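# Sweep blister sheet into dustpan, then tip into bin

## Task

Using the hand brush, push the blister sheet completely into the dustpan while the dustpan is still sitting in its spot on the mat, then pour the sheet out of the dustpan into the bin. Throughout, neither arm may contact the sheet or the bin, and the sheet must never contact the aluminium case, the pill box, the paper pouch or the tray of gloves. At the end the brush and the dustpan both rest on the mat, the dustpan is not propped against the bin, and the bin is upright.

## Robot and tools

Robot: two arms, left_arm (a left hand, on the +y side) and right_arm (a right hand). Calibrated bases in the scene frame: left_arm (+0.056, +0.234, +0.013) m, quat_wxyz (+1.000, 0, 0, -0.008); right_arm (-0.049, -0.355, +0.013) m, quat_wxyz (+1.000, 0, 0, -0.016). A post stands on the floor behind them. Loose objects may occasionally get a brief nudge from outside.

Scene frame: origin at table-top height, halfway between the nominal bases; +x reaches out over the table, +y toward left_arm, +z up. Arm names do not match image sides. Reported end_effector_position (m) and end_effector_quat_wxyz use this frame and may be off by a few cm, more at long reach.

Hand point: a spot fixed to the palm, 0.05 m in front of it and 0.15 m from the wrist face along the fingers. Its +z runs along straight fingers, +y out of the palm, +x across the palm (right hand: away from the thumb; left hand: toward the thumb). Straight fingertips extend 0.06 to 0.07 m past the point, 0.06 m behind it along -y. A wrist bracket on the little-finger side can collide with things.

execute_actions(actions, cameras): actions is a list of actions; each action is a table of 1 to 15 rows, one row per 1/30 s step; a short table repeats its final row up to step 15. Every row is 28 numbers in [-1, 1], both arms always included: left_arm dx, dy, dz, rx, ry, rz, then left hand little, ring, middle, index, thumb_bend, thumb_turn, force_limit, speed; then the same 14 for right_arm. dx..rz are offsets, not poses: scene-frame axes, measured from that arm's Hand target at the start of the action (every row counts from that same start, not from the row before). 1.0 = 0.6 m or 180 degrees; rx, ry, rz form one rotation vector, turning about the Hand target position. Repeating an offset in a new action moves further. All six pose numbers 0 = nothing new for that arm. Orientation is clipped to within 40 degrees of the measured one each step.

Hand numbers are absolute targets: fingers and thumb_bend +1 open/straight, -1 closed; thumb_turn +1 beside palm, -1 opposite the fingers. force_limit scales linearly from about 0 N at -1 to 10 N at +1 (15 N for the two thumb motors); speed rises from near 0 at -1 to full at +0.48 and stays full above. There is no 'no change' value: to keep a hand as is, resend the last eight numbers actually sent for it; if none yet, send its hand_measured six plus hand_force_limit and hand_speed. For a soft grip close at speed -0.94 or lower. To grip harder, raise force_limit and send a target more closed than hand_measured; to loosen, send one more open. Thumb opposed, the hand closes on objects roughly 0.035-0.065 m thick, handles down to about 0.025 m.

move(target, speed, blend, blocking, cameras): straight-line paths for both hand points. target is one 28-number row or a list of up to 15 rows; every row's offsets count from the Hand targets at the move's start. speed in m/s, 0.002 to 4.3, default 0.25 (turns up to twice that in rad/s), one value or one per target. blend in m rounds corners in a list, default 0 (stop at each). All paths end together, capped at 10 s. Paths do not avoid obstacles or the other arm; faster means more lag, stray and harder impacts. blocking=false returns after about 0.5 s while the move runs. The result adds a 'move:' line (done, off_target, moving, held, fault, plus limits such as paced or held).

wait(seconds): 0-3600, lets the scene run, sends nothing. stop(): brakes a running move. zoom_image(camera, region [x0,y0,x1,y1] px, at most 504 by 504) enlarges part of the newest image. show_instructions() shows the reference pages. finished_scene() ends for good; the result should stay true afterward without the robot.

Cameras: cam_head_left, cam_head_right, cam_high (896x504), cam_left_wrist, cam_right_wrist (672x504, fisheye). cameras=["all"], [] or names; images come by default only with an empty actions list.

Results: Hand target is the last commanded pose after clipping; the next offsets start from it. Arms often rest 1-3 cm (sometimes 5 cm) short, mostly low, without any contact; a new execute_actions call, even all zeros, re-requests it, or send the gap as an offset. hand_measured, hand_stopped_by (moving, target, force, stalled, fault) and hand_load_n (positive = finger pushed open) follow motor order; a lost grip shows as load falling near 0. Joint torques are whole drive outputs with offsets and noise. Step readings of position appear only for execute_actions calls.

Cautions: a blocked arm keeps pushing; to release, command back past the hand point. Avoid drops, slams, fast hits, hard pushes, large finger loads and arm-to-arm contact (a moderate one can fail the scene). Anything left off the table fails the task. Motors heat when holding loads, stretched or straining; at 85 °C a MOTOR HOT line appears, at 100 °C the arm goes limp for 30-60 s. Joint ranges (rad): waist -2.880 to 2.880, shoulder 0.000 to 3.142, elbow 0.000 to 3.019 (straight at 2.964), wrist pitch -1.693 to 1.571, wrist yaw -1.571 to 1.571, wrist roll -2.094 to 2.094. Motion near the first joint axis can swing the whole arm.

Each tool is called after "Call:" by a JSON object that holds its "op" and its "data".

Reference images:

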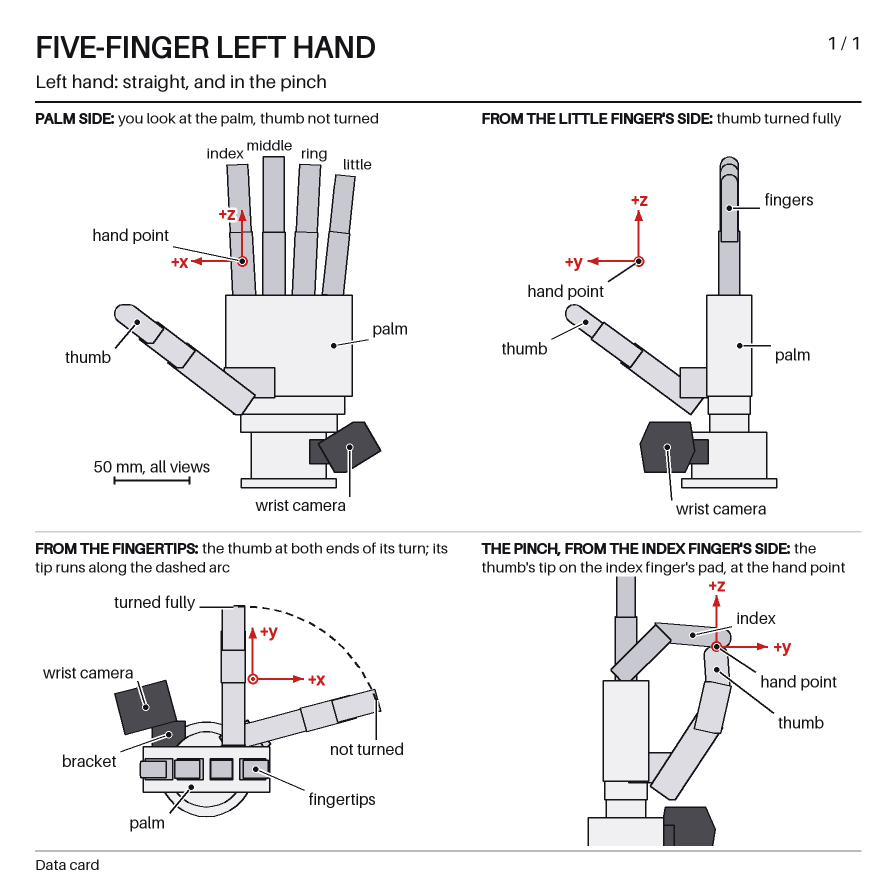

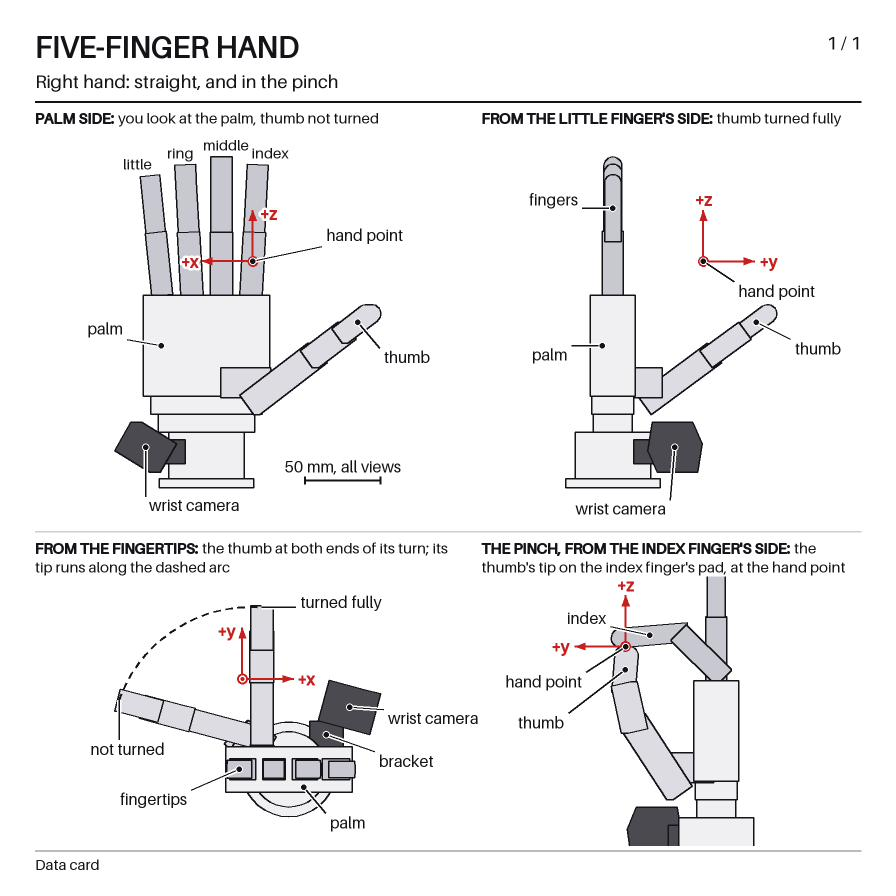

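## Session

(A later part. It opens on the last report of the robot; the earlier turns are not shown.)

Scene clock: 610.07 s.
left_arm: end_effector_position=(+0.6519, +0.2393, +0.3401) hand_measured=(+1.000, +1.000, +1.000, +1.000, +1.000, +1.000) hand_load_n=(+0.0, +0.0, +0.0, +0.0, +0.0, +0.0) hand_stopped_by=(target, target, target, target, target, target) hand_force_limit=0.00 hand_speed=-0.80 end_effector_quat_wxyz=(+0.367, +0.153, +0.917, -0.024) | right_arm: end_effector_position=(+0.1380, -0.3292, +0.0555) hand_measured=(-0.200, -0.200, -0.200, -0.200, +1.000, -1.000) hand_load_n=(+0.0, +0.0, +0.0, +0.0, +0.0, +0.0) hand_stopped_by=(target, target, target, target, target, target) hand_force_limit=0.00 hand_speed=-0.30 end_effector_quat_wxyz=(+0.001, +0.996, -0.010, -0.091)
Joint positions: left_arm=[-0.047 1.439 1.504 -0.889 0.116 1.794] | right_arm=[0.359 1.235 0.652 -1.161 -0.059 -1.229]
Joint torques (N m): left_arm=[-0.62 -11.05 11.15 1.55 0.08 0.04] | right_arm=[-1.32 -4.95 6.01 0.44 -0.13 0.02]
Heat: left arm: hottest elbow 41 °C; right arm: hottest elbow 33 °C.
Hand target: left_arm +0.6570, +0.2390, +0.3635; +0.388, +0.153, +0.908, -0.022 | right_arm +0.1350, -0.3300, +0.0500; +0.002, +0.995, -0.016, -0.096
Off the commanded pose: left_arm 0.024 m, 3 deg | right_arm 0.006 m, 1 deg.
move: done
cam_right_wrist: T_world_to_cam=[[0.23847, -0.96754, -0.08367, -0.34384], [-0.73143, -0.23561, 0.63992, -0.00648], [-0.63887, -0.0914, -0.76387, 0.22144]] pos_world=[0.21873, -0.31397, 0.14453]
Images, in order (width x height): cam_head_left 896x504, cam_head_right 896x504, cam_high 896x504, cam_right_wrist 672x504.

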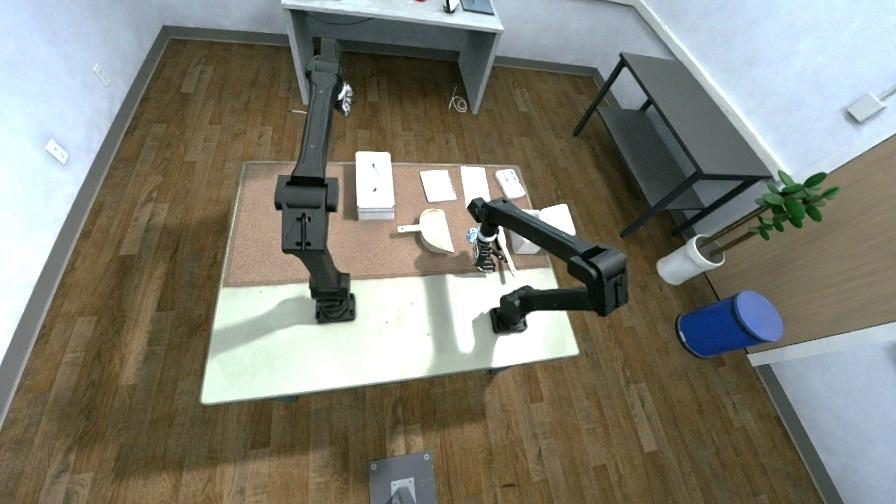

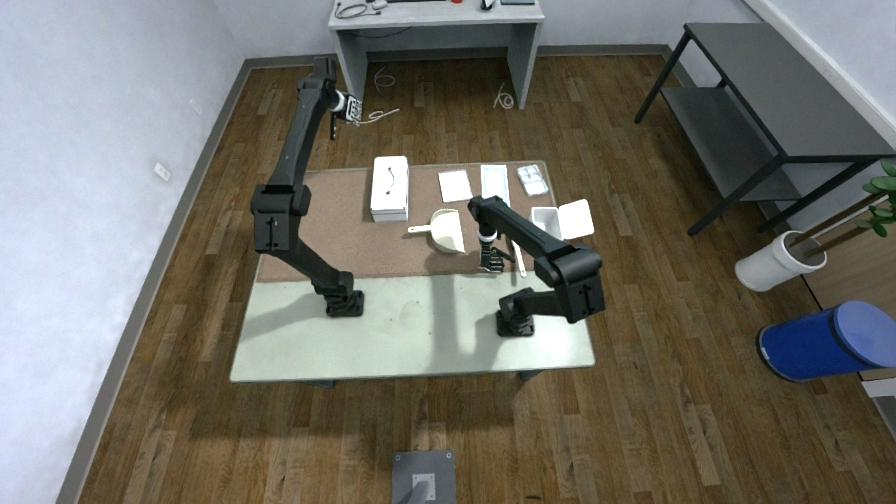

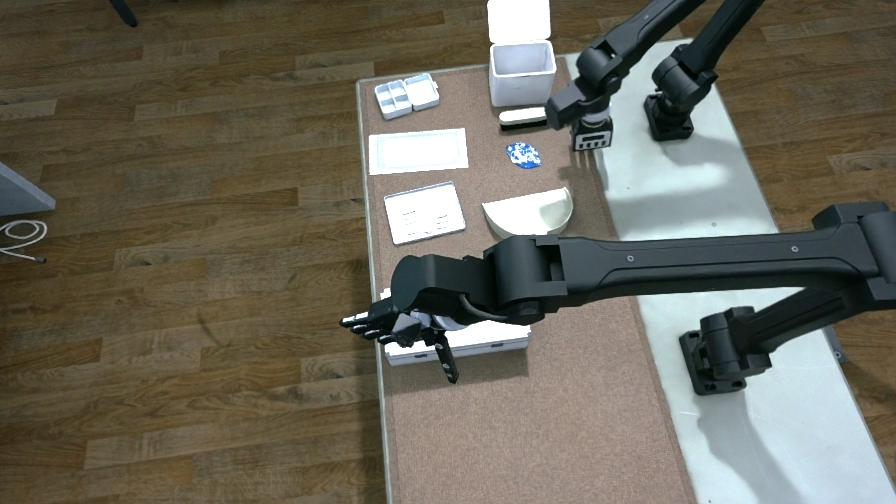

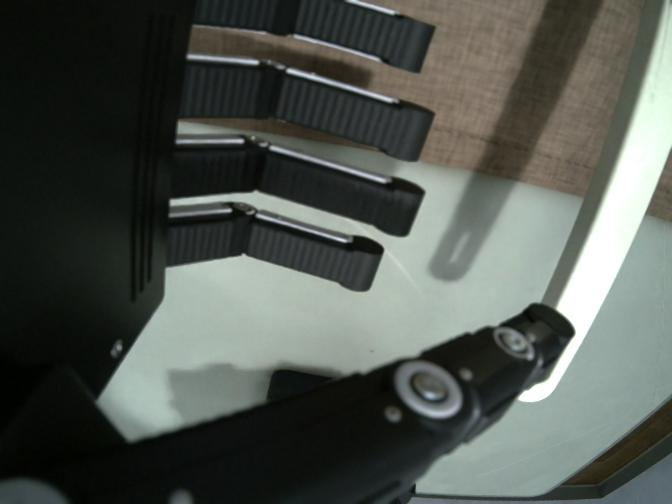

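Call:
{"op": "move", "data": {"target": [[0,0,0,0,0,0, 1,1,1,1,1,1,0,-0.8, 0,0,-0.02,0,0,0, -0.2,-0.2,-0.2,-0.2,1,-1,0,-0.3],[0,0,0,0,0,0, 1,1,1,1,1,1,0,-0.8, 0,-0.07,-0.02,0,0,0, -0.2,-0.2,-0.2,-0.2,1,-1,0,-0.3]], "speed": 0.06, "cameras": ["cam_head_right","cam_head_left","cam_high","cam_right_wrist"]}}

Call:
{"op": "zoom_image", "data": {"camera": "cam_head_right", "region": [440, 180, 580, 300]}}

Scene clock: 646.67 s.
left_arm: end_effector_position=(+0.6519, +0.2393, +0.3401) hand_measured=(+1.000, +1.000, +1.000, +1.000, +1.000, +1.000) hand_load_n=(+0.0, +0.0, +0.0, +0.0, +0.0, +0.0) hand_stopped_by=(target, target, target, target, target, target) hand_force_limit=0.00 hand_speed=-0.80 end_effector_quat_wxyz=(+0.367, +0.153, +0.917, -0.024) | right_arm: end_effector_position=(+0.1392, -0.3683, +0.0398) hand_measured=(-0.200, -0.200, -0.200, -0.200, +1.000, -1.000) hand_load_n=(+0.5, +0.0, +0.0, +0.0, +0.0, +0.0) hand_stopped_by=(target, target, target, target, target, target) hand_force_limit=0.00 hand_speed=-0.30 end_effector_quat_wxyz=(+0.001, +0.995, -0.016, -0.094)
Joint positions: left_arm=[-0.047 1.439 1.504 -0.889 0.116 1.794] | right_arm=[0.211 1.251 0.613 -1.118 -0.034 -1.362]
Joint torques (N m): left_arm=[-1.03 -11.22 11.14 1.55 0.1 0.02] | right_arm=[-1.85 -6.42 5.65 0.06 0.06 -0.2]
Heat: left arm: hottest elbow 41 °C; right arm: hottest elbow 33 °C.
Hand target: left_arm +0.6570, +0.2390, +0.3635; +0.388, +0.153, +0.908, -0.022 | right_arm +0.1351, -0.3720, +0.0379; +0.001, +0.995, -0.016, -0.095
Off the commanded pose: left_arm 0.024 m, 3 deg | right_arm 0.006 m, 0 deg.
move: done
cam_right_wrist: T_world_to_cam=[[0.2261, -0.97059, -0.08263, -0.38265], [-0.73093, -0.22512, 0.64425, -0.00123], [-0.64391, -0.08527, -0.76034, 0.20941]] pos_world=[0.22046, -0.35382, 0.1284]
Images, in order (width x height): cam_head_left 896x504, cam_head_right 896x504, cam_high 896x504, cam_right_wrist 672x504.

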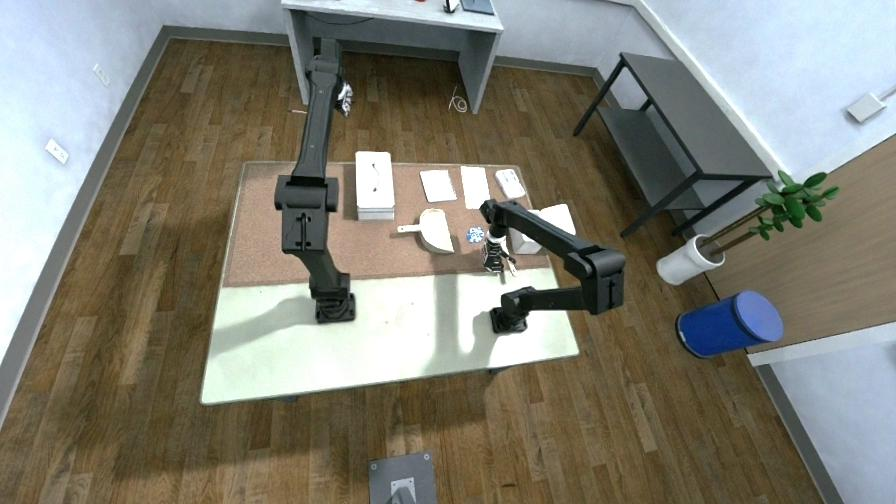

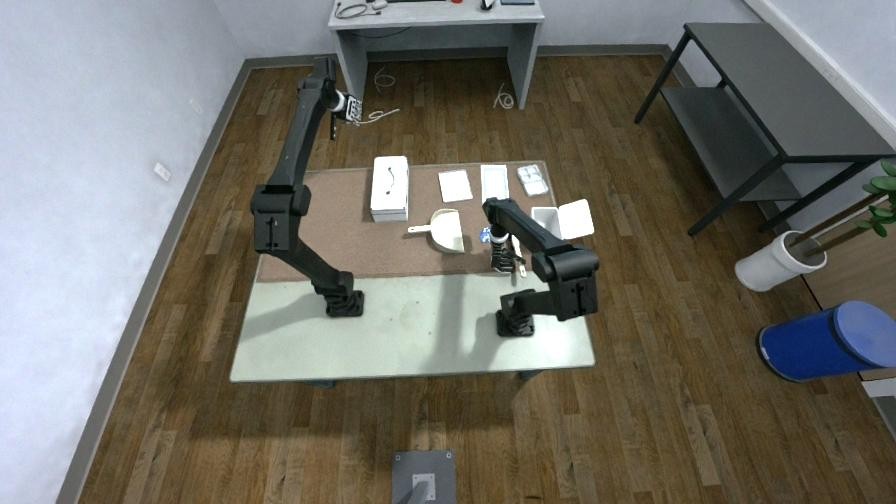

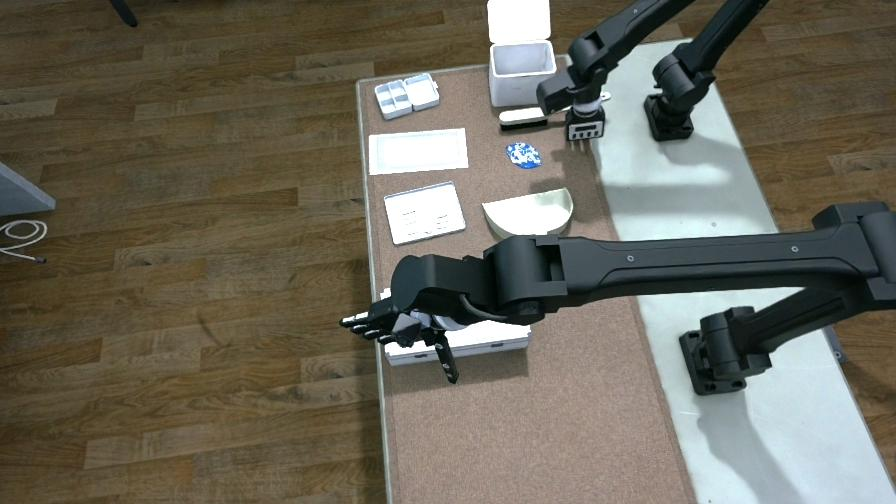

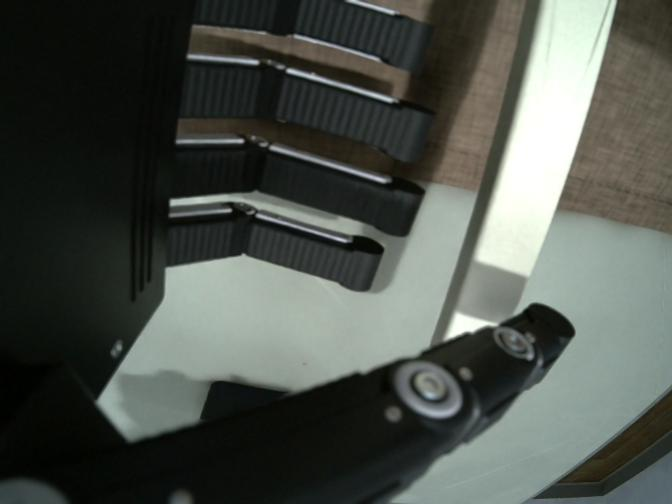

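Scaled by 3.600 from the camera's image (finer frame: 1280x720).

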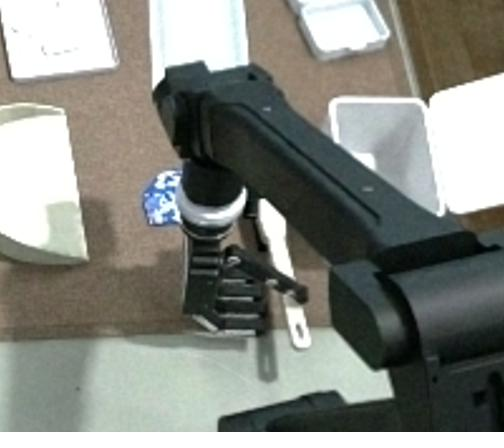

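Call:
{"op": "move", "data": {"target": [0,0,0,0,0,0, 1,1,1,1,1,1,0,-0.8, 0,-0.0917,0,0,0,0, -0.2,-0.2,-0.2,-0.2,1,-1,0,-0.3], "speed": 0.05, "cameras": ["cam_head_right","cam_high","cam_right_wrist"]}}

Call:
{"op": "zoom_image", "data": {"camera": "cam_right_wrist", "region": [180, 0, 600, 400]}}

Scene clock: 667.97 s.
left_arm: end_effector_position=(+0.6519, +0.2393, +0.3401) hand_measured=(+1.000, +1.000, +1.000, +1.000, +1.000, +1.000) hand_load_n=(+0.0, +0.0, +0.0, +0.0, +0.0, +0.0) hand_stopped_by=(target, target, target, target, target, target) hand_force_limit=0.00 hand_speed=-0.80 end_effector_quat_wxyz=(+0.367, +0.153, +0.917, -0.024) | right_arm: end_effector_position=(+0.1408, -0.4242, +0.0395) hand_measured=(-0.200, -0.200, -0.200, -0.200, +1.000, -1.000) hand_load_n=(+0.0, +0.0, +0.0, +0.0, +0.0, +0.0) hand_stopped_by=(target, target, target, target, target, target) hand_force_limit=0.00 hand_speed=-0.30 end_effector_quat_wxyz=(+0.002, +0.996, -0.016, -0.092)
Joint positions: left_arm=[-0.047 1.439 1.504 -0.889 0.116 1.794] | right_arm=[-0.005 1.241 0.605 -1.118 0.007 -1.574]
Joint torques (N m): left_arm=[-0.85 -11.34 11.11 1.59 0.07 0.02] | right_arm=[-1.79 -6.24 5.72 -0.06 0.11 -0.21]
Heat: left arm: hottest elbow 41 °C; right arm: hottest elbow 33 °C.
Hand target: left_arm +0.6570, +0.2390, +0.3635; +0.388, +0.153, +0.908, -0.022 | right_arm +0.1351, -0.4270, +0.0380; +0.002, +0.995, -0.016, -0.095
Off the commanded pose: left_arm 0.024 m, 3 deg | right_arm 0.007 m, 0 deg.
move: done
cam_right_wrist: T_world_to_cam=[[0.22687, -0.97056, -0.08084, -0.43749], [-0.73364, -0.2249, 0.64124, -0.01179], [-0.64055, -0.08617, -0.76307, 0.20474]] pos_world=[0.22175, -0.40962, 0.12842]

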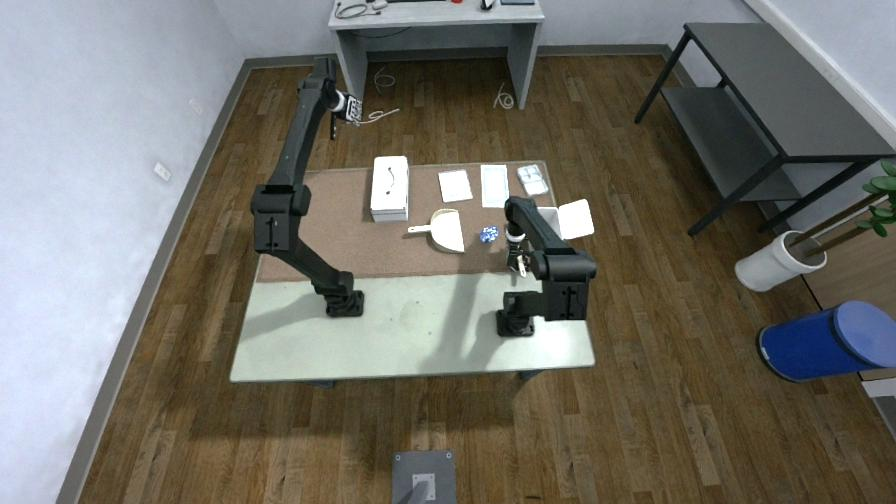

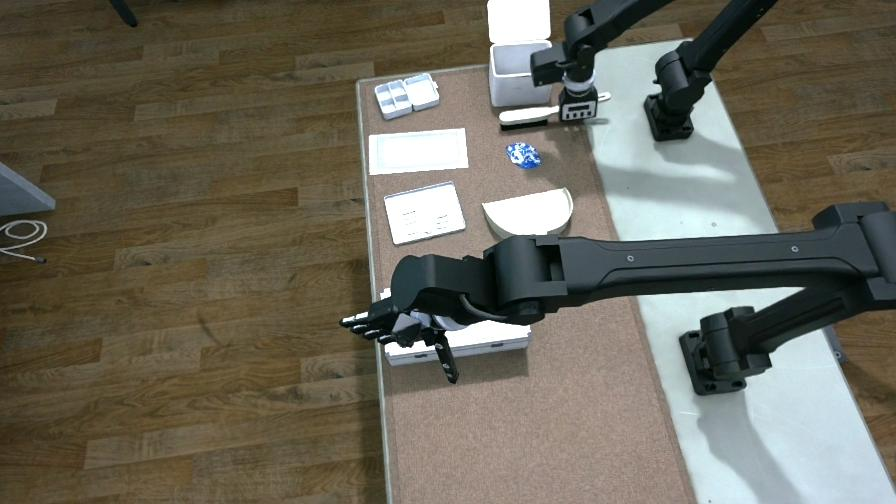

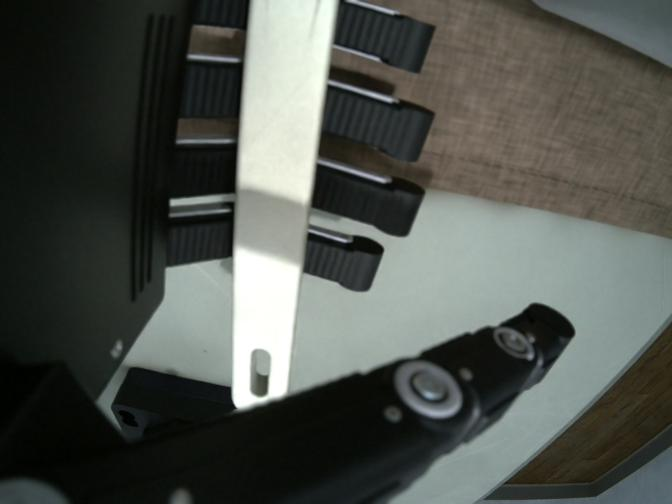

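Scaled by 1.200 from the camera's image (finer frame: 960x720).

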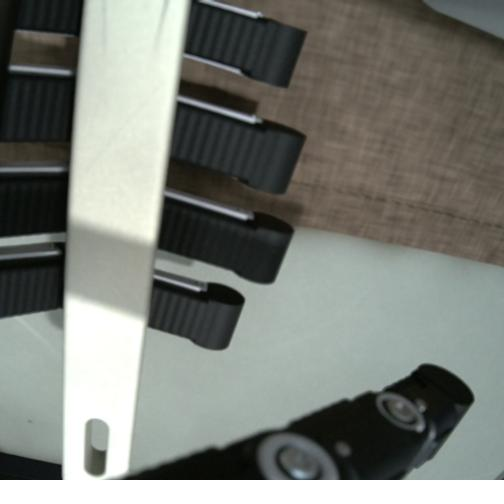

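Call:
{"op": "move", "data": {"target": [0,0,0,0,0,0, 1,1,1,1,1,1,0,-0.8, 0,0,0,0,0,0, -0.5,-0.5,-0.5,-0.5,1,-1,-0.6,-0.85], "speed": 0.05, "cameras": ["cam_head_right","cam_high","cam_right_wrist"]}}

Call:
{"op": "zoom_image", "data": {"camera": "cam_right_wrist", "region": [180, 0, 600, 400]}}

Scene clock: 708.70 s.
left_arm: end_effector_position=(+0.6519, +0.2393, +0.3401) hand_measured=(+1.000, +1.000, +1.000, +1.000, +1.000, +1.000) hand_load_n=(+0.5, +0.0, +0.0, +0.0, +0.0, +0.0) hand_stopped_by=(target, target, target, target, target, target) hand_force_limit=0.00 hand_speed=-0.80 end_effector_quat_wxyz=(+0.367, +0.153, +0.917, -0.024) | right_arm: end_effector_position=(+0.1409, -0.4242, +0.0395) hand_measured=(-0.500, -0.500, -0.500, -0.500, +1.000, -1.000) hand_load_n=(+0.0, +0.0, +0.0, +0.0, +0.0, +0.0) hand_stopped_by=(target, target, target, target, target, target) hand_force_limit=-0.60 hand_speed=-0.85 end_effector_quat_wxyz=(+0.002, +0.996, -0.015, -0.092)
Joint positions: left_arm=[-0.047 1.439 1.504 -0.889 0.116 1.794] | right_arm=[-0.005 1.241 0.605 -1.118 0.007 -1.576]
Joint torques (N m): left_arm=[-0.91 -10.7 11.19 1.51 0.08 0.02] | right_arm=[-1.9 -6.24 5.74 -0.08 0.11 -0.18]
Motor temperatures (°C): left_arm=[27 32 42 25 24 27] | right_arm=[24 27 33 25 28 25]
Heat: left arm: hottest elbow 42 °C; right arm: hottest elbow 33 °C.
Hand target: left_arm +0.6570, +0.2390, +0.3635; +0.388, +0.153, +0.908, -0.022 | right_arm +0.1351, -0.4270, +0.0380; +0.001, +0.995, -0.016, -0.095
Off the commanded pose: left_arm 0.024 m, 3 deg | right_arm 0.007 m, 0 deg.
move: done
cam_right_wrist: T_world_to_cam=[[0.22866, -0.97011, -0.08119, -0.43765], [-0.7332, -0.22648, 0.64119, -0.01253], [-0.64041, -0.08709, -0.76308, 0.20433]] pos_world=[0.22174, -0.40961, 0.12842]

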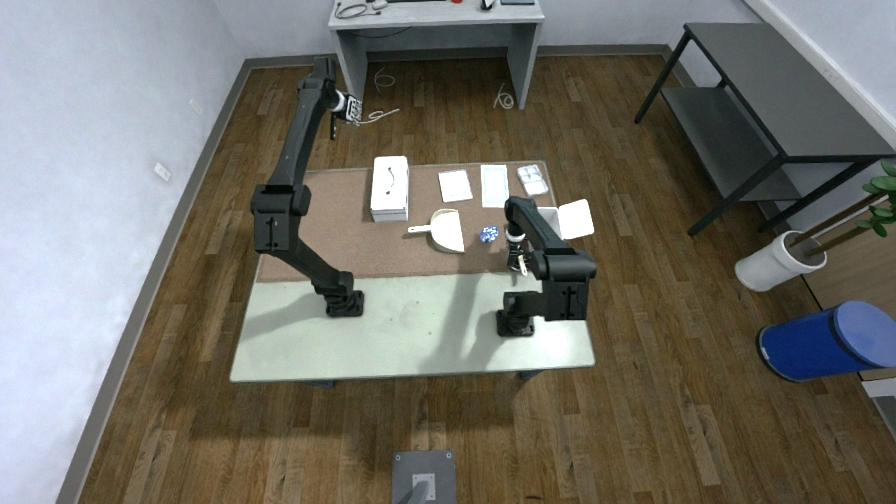

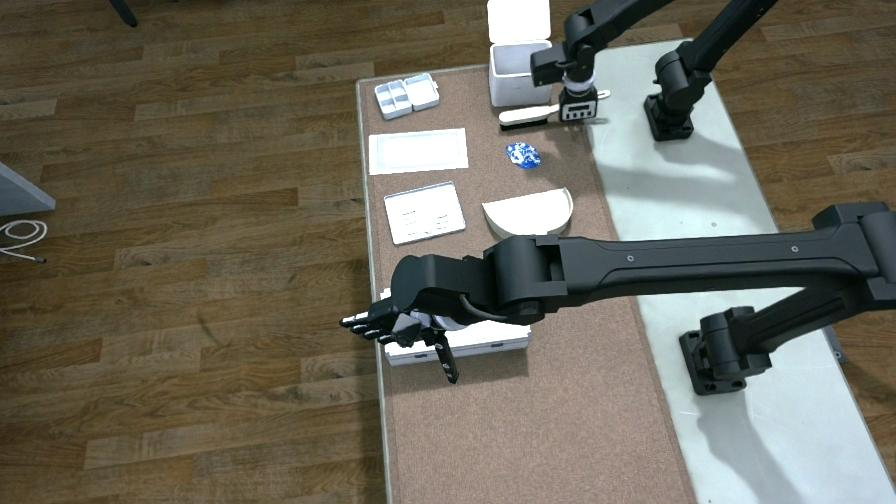

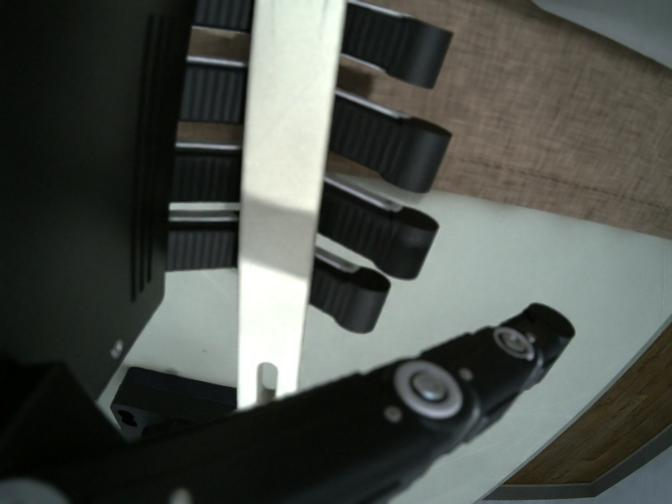

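Scaled by 1.200 from the camera's image (finer frame: 960x720).

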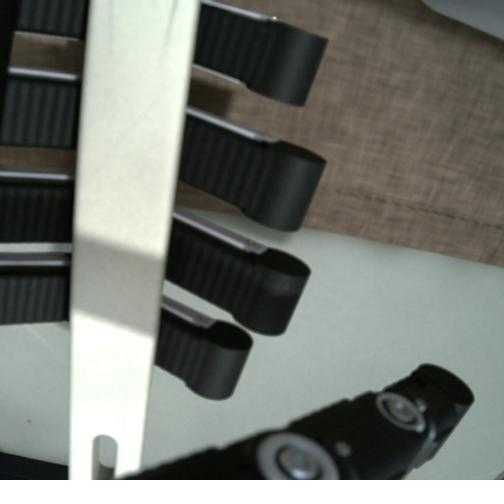

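Call:
{"op": "move", "data": {"target": [0,0,0,0,0,0, 1,1,1,1,1,1,0,-0.8, 0,0,0,0,0,0, -0.5,-0.5,-0.5,-0.5,-0.3,-1,-0.4,-0.85], "speed": 0.05, "cameras": ["cam_high","cam_right_wrist"]}}

Call:
{"op": "zoom_image", "data": {"camera": "cam_right_wrist", "region": [180, 0, 600, 400]}}

Scene clock: 720.83 s.
left_arm: end_effector_position=(+0.6519, +0.2393, +0.3401) hand_measured=(+1.000, +1.000, +1.000, +1.000, +1.000, +1.000) hand_load_n=(+0.0, +0.0, +0.0, +0.0, +0.0, +0.0) hand_stopped_by=(target, target, target, target, target, target) hand_force_limit=0.00 hand_speed=-0.80 end_effector_quat_wxyz=(+0.367, +0.153, +0.917, -0.024) | right_arm: end_effector_position=(+0.1409, -0.4242, +0.0395) hand_measured=(-0.500, -0.500, -0.500, -0.500, +0.452, -1.000) hand_load_n=(+0.0, +0.0, +0.5, +0.5, +5.0, +0.0) hand_stopped_by=(target, target, target, target, force, target) hand_force_limit=-0.40 hand_speed=-0.85 end_effector_quat_wxyz=(+0.002, +0.996, -0.015, -0.092)
Joint positions: left_arm=[-0.047 1.439 1.504 -0.889 0.116 1.794] | right_arm=[-0.005 1.241 0.605 -1.118 0.007 -1.576]
Joint torques (N m): left_arm=[-0.73 -10.99 11.18 1.52 0.1 0.03] | right_arm=[-1.9 -6.3 5.75 -0.05 0.11 -0.19]
Heat: left arm: hottest elbow 42 °C; right arm: hottest elbow 33 °C.
Hand target: left_arm +0.6570, +0.2390, +0.3635; +0.388, +0.153, +0.908, -0.022 | right_arm +0.1351, -0.4270, +0.0380; +0.001, +0.995, -0.016, -0.095
Off the commanded pose: left_arm 0.024 m, 3 deg | right_arm 0.007 m, 0 deg.
move: done
cam_right_wrist: T_world_to_cam=[[0.22866, -0.97011, -0.08119, -0.43765], [-0.7332, -0.22648, 0.64119, -0.01253], [-0.64041, -0.08709, -0.76308, 0.20433]] pos_world=[0.22174, -0.40961, 0.12842]

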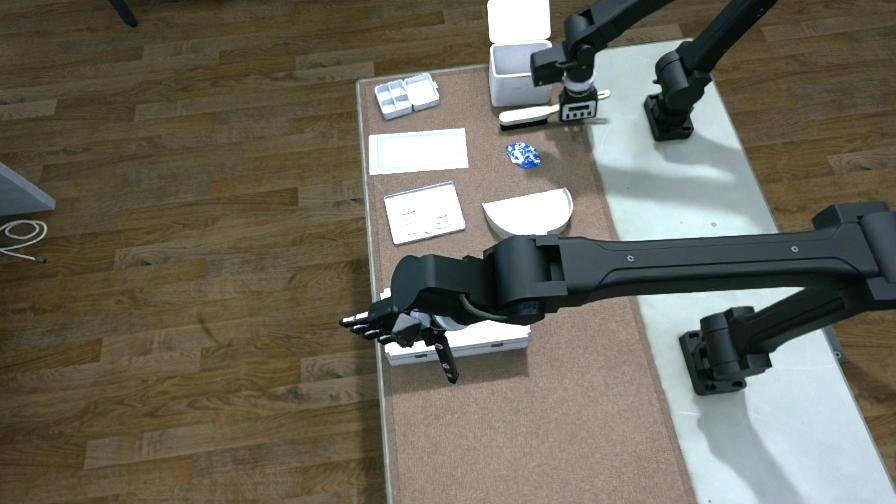

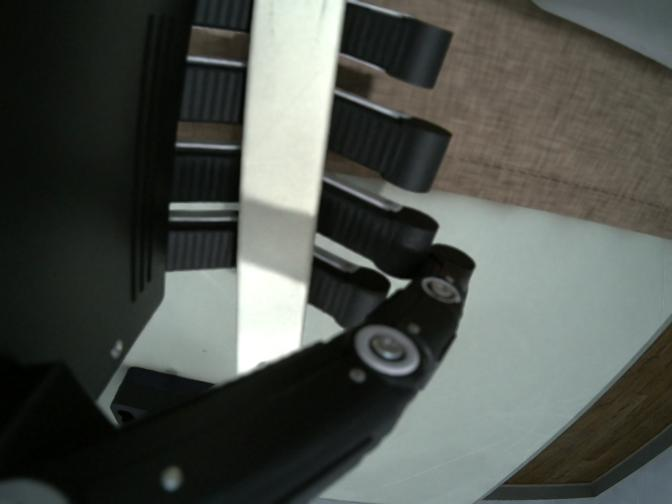

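Scaled by 1.200 from the camera's image (finer frame: 960x720).

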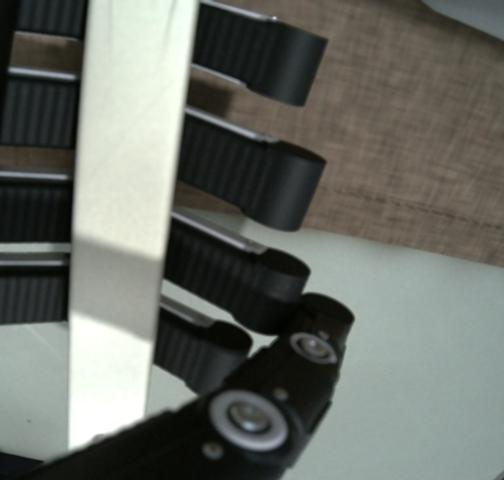

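Call:
{"op": "move", "data": {"target": [[0,0,0,0,0,0, 1,1,1,1,1,1,0,-0.8, 0,0,0,0,0,0, -0.5,-0.5,-0.5,-0.5,1,-1,-0.4,-0.6],[0,0,0,0,0,0, 1,1,1,1,1,1,0,-0.8, 0,0.001,0,0,0,0, -0.2,-0.2,-0.2,-0.2,1,-1,-0.4,-0.7],[0,0,0,0,0,0, 1,1,1,1,1,1,0,-0.8, 0,0.1167,0,0,0,0, -0.2,-0.2,-0.2,-0.2,1,-1,-0.4,-0.7],[0,0,0,0,0,0, 1,1,1,1,1,1,0,-0.8, 0,0.1167,0.0375,-0.0778,0,0, 0,0,0,0,1,-1,-0.4,-0.7]], "speed": 0.07, "cameras": ["cam_high","cam_right_wrist"]}}

Scene clock: 807.83 s.
left_arm: end_effector_position=(+0.6519, +0.2393, +0.3401) hand_measured=(+1.000, +1.000, +1.000, +1.000, +1.000, +1.000) hand_load_n=(+0.0, +0.0, +0.0, -0.5, +0.0, +0.0) hand_stopped_by=(target, target, target, target, target, target) hand_force_limit=0.00 hand_speed=-0.80 end_effector_quat_wxyz=(+0.367, +0.153, +0.917, -0.024) | right_arm: end_effector_position=(+0.1239, -0.3639, +0.0538) hand_measured=(+0.000, +0.000, +0.000, +0.000, +1.000, -1.000) hand_load_n=(+0.0, +0.0, +0.0, +0.0, +0.0, +0.0) hand_stopped_by=(target, target, target, target, target, target) hand_force_limit=-0.40 hand_speed=-0.70 end_effector_quat_wxyz=(+0.122, +0.987, -0.029, -0.098)
Joint positions: left_arm=[-0.047 1.439 1.504 -0.889 0.116 1.794] | right_arm=[0.397 1.289 0.619 -1.178 0.149 -1.125]
Joint torques (N m): left_arm=[-0.79 -10.87 11.07 1.58 0.08 0.03] | right_arm=[-0.15 -4.84 8.77 -0.69 0.24 0.02]
Heat: left arm: hottest elbow 43 °C; right arm: hottest elbow 33 °C.
Hand target: left_arm +0.6570, +0.2390, +0.3635; +0.388, +0.153, +0.908, -0.022 | right_arm +0.1351, -0.3570, +0.0605; +0.123, +0.988, -0.028, -0.093
Off the commanded pose: left_arm 0.024 m, 3 deg | right_arm 0.015 m, 1 deg.
move: off_target (right_arm); target 4's new numbers were sent with right_arm's hand 0.015 m and 1 deg from that target
cam_right_wrist: T_world_to_cam=[[0.22234, -0.96319, 0.15108, -0.38327], [-0.72252, -0.05874, 0.68886, 0.03669], [-0.65463, -0.26232, -0.70898, 0.14477]] pos_world=[0.2065, -0.32904, 0.13527]

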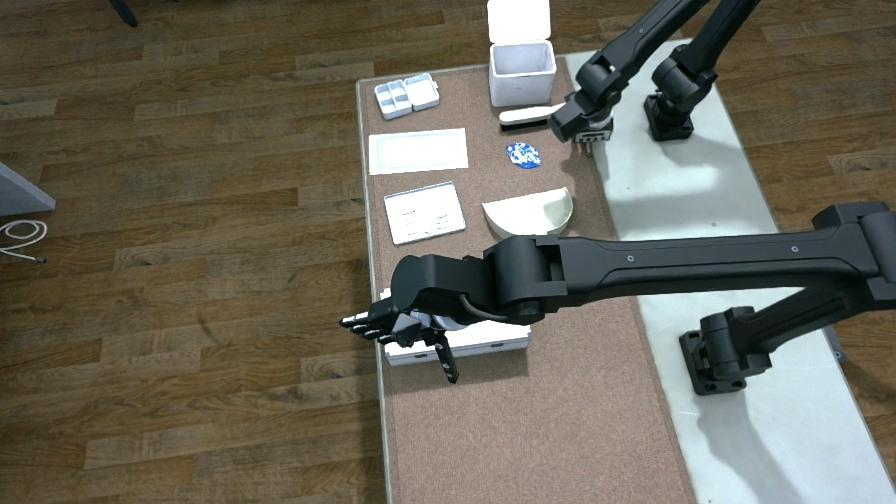

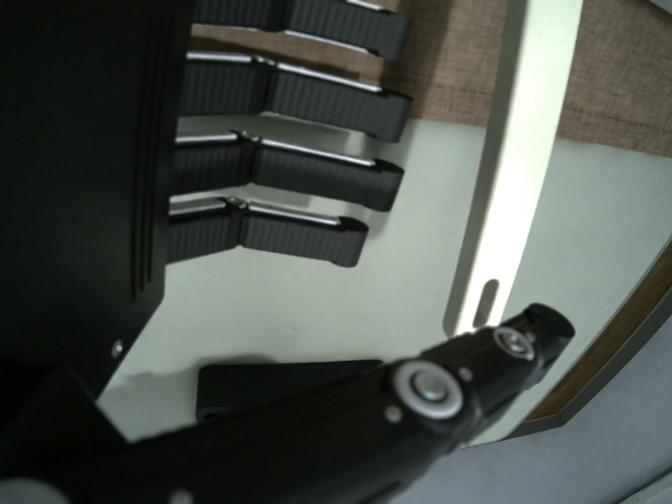

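Call:
{"op": "move", "data": {"target": [0,0,0,0,0,0, 1,1,1,1,1,1,0,-0.8, 0.02,0,0.02,0,0,0, 0,0,0,0,1,-1,-0.4,-0.7], "speed": 0.07, "cameras": ["cam_right_wrist"]}}

Scene clock: 814.67 s.
left_arm: end_effector_position=(+0.6519, +0.2393, +0.3401) hand_measured=(+1.000, +1.000, +1.000, +1.000, +1.000, +1.000) hand_load_n=(+0.0, +0.0, +0.0, +0.0, +0.0, +0.0) hand_stopped_by=(target, target, target, target, target, target) hand_force_limit=0.00 hand_speed=-0.80 end_effector_quat_wxyz=(+0.367, +0.153, +0.917, -0.024) | right_arm: end_effector_position=(+0.1368, -0.3598, +0.0665) hand_measured=(+0.000, +0.000, +0.000, +0.000, +1.000, -1.000) hand_load_n=(+0.0, +0.0, +0.0, +0.5, +0.0, +0.0) hand_stopped_by=(target, target, target, target, target, target) hand_force_limit=-0.40 hand_speed=-0.70 end_effector_quat_wxyz=(+0.123, +0.988, -0.029, -0.094)
Joint positions: left_arm=[-0.047 1.439 1.504 -0.889 0.116 1.794] | right_arm=[0.397 1.295 0.667 -1.214 0.153 -1.125]
Joint torques (N m): left_arm=[-1.14 -11.22 11.1 1.55 0.08 0.05] | right_arm=[-1.14 -5.13 8.77 -0.7 0.25 -0.15]
Heat: left arm: hottest elbow 43 °C; right arm: hottest elbow 33 °C.
Hand target: left_arm +0.6570, +0.2390, +0.3635; +0.388, +0.153, +0.908, -0.022 | right_arm +0.1471, -0.3570, +0.0725; +0.123, +0.988, -0.028, -0.093
Off the commanded pose: left_arm 0.024 m, 3 deg | right_arm 0.012 m, 0 deg.
move: off_target (right_arm)
cam_right_wrist: T_world_to_cam=[[0.22227, -0.96274, 0.15405, -0.38404], [-0.7276, -0.05861, 0.6835, 0.03865], [-0.649, -0.26401, -0.71351, 0.16225]] pos_world=[0.21878, -0.32463, 0.14851]

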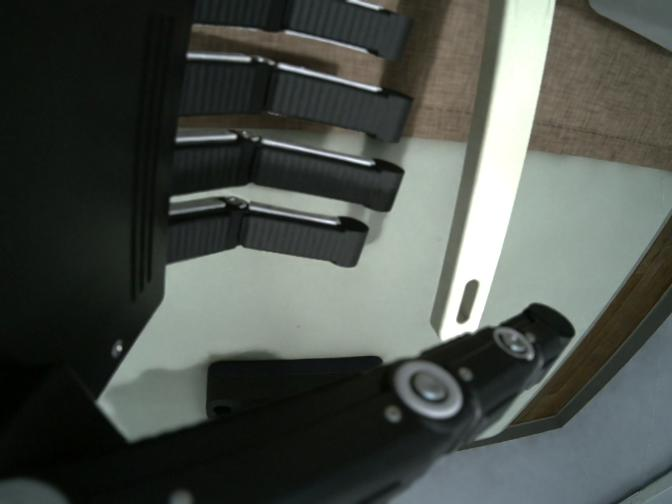

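Call:
{"op": "move", "data": {"target": [[0,0,0,0,0,0, 1,1,1,1,1,1,0,-0.8, 0.003,0,-0.014,0,0,0, 0,0,0,0,1,-1,-0.4,-0.7],[0,0,0,0,0,0, 1,1,1,1,1,1,0,-0.8, 0.003,-0.085,-0.014,0,0,0, 0,0,0,0,1,-1,-0.4,-0.7]], "speed": 0.06, "cameras": ["cam_high","cam_right_wrist"]}}

Call:
{"op": "zoom_image", "data": {"camera": "cam_right_wrist", "region": [180, 0, 600, 400]}}

Scene clock: 832.13 s.
left_arm: end_effector_position=(+0.6519, +0.2393, +0.3401) hand_measured=(+1.000, +1.000, +1.000, +1.000, +1.000, +1.000) hand_load_n=(+0.0, +0.0, +0.0, +0.0, +0.0, +0.0) hand_stopped_by=(target, target, target, target, target, target) hand_force_limit=0.00 hand_speed=-0.80 end_effector_quat_wxyz=(+0.367, +0.153, +0.917, -0.024) | right_arm: end_effector_position=(+0.1509, -0.4044, +0.0672) hand_measured=(+0.000, +0.000, +0.000, +0.000, +1.000, -1.000) hand_load_n=(+0.0, +0.0, +0.0, +0.0, +0.0, +0.0) hand_stopped_by=(target, target, target, target, target, target) hand_force_limit=-0.40 hand_speed=-0.70 end_effector_quat_wxyz=(+0.124, +0.987, -0.027, -0.095)
Joint positions: left_arm=[-0.047 1.439 1.504 -0.889 0.116 1.794] | right_arm=[0.228 1.292 0.667 -1.191 0.198 -1.295]
Joint torques (N m): left_arm=[-0.97 -11.05 11.14 1.55 0.09 0.01] | right_arm=[-1.85 -7.12 5.55 0.34 0.31 -0.2]
Heat: left arm: hottest elbow 43 °C; right arm: hottest elbow 35 °C.
Hand target: left_arm +0.6570, +0.2390, +0.3635; +0.388, +0.153, +0.908, -0.022 | right_arm +0.1490, -0.4080, +0.0641; +0.123, +0.988, -0.028, -0.093
Off the commanded pose: left_arm 0.024 m, 3 deg | right_arm 0.005 m, 0 deg.
move: done
cam_right_wrist: T_world_to_cam=[[0.22663, -0.96159, 0.15489, -0.43059], [-0.72548, -0.06055, 0.68557, 0.04461], [-0.64986, -0.26775, -0.71133, 0.15854]] pos_world=[0.23298, -0.3689, 0.14889]

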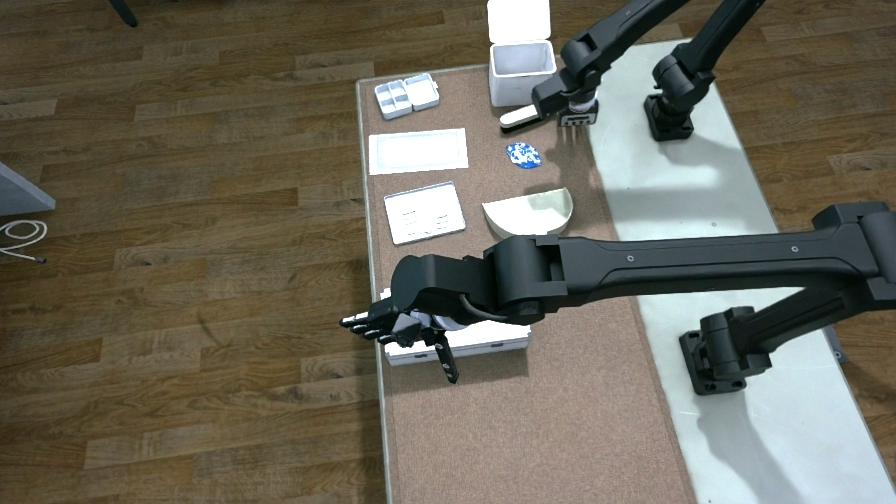

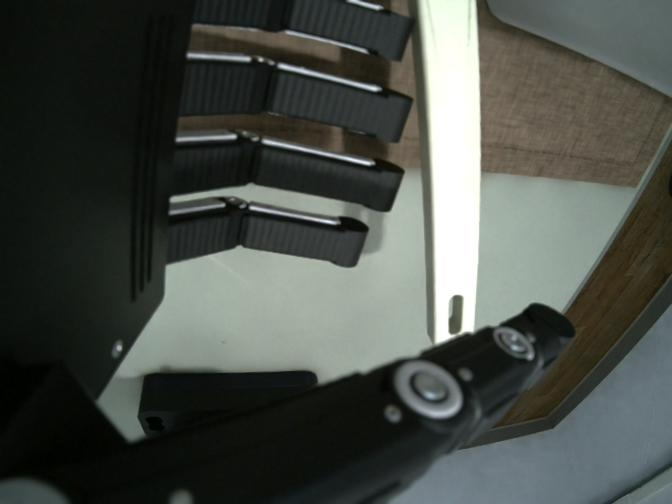

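Scaled by 1.200 from the camera's image (finer frame: 960x720).

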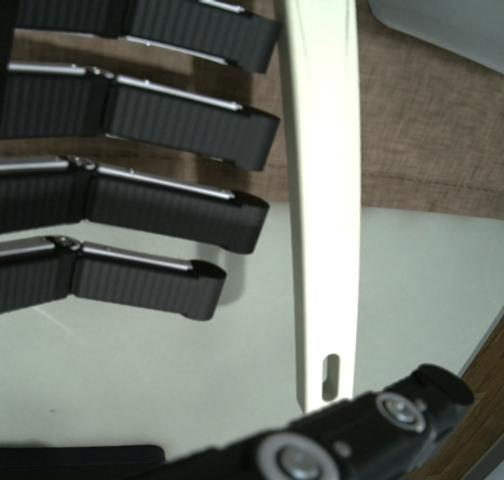

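Call:
{"op": "zoom_image", "data": {"camera": "cam_high", "region": [460, 30, 660, 190]}}

Scaled by 2.520 from the camera's image (finer frame: 1280x720).

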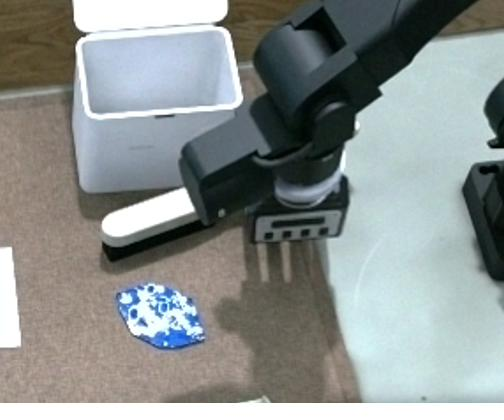

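Call:
{"op": "move", "data": {"target": [[0,0,0,0,0,0, 1,1,1,1,1,1,0,-0.8, 0,0.06,0,0,0,0, 0,0,0,0,1,-1,-0.4,-0.7],[0,0,0,0,0,0, 1,1,1,1,1,1,0,-0.8, 0,0.06,-0.025,0,0,0, 0,0,0,0,1,-1,-0.4,-0.7]], "speed": 0.06, "cameras": ["cam_high","cam_right_wrist"]}}

Scene clock: 857.13 s.
left_arm: end_effector_position=(+0.6519, +0.2393, +0.3401) hand_measured=(+1.000, +1.000, +1.000, +1.000, +1.000, +1.000) hand_load_n=(+0.0, +0.0, +0.0, +0.0, +0.0, +0.0) hand_stopped_by=(target, target, target, target, target, target) hand_force_limit=0.00 hand_speed=-0.80 end_effector_quat_wxyz=(+0.367, +0.153, +0.917, -0.024) | right_arm: end_effector_position=(+0.1512, -0.3744, +0.0546) hand_measured=(+0.000, +0.000, +0.000, +0.000, +1.000, -1.000) hand_load_n=(+0.5, +0.0, +0.0, +0.0, +0.0, +0.0) hand_stopped_by=(target, target, target, target, target, target) hand_force_limit=-0.40 hand_speed=-0.70 end_effector_quat_wxyz=(+0.122, +0.988, -0.029, -0.090)
Joint positions: left_arm=[-0.047 1.439 1.504 -0.889 0.116 1.794] | right_arm=[0.331 1.334 0.667 -1.156 0.171 -1.191]
Joint torques (N m): left_arm=[-1.03 -11.11 11.15 1.55 0.09 0.01] | right_arm=[-0.32 -5.77 5.65 0.28 0.09 0.02]
Heat: left arm: hottest elbow 43 °C; right arm: hottest elbow 34 °C.
Hand target: left_arm +0.6570, +0.2390, +0.3635; +0.388, +0.153, +0.908, -0.022 | right_arm +0.1489, -0.3720, +0.0491; +0.123, +0.988, -0.028, -0.093
Off the commanded pose: left_arm 0.024 m, 3 deg | right_arm 0.006 m, 0 deg.
move: done
cam_right_wrist: T_world_to_cam=[[0.22253, -0.96275, 0.15362, -0.39961], [-0.733, -0.06133, 0.67746, 0.05652], [-0.6428, -0.26336, -0.71934, 0.15884]] pos_world=[0.23246, -0.33942, 0.13735]

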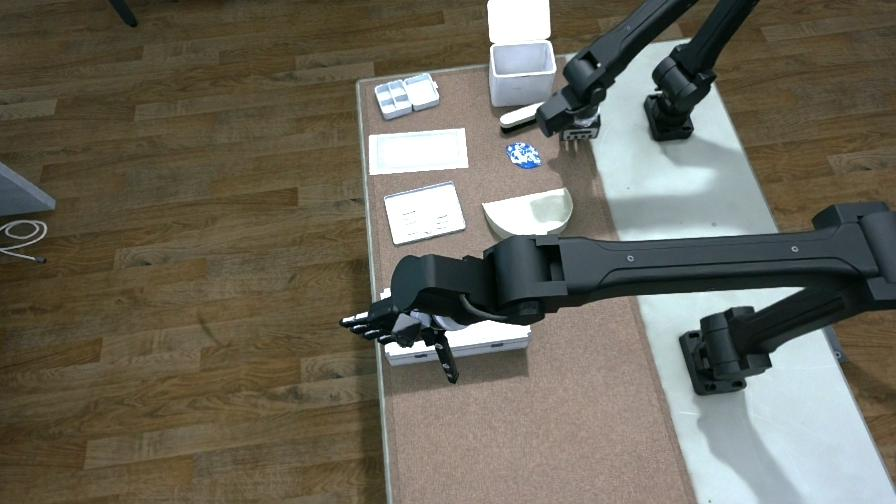

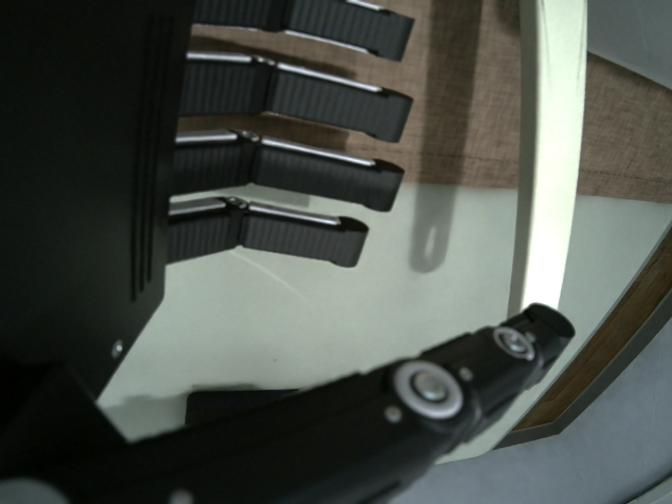

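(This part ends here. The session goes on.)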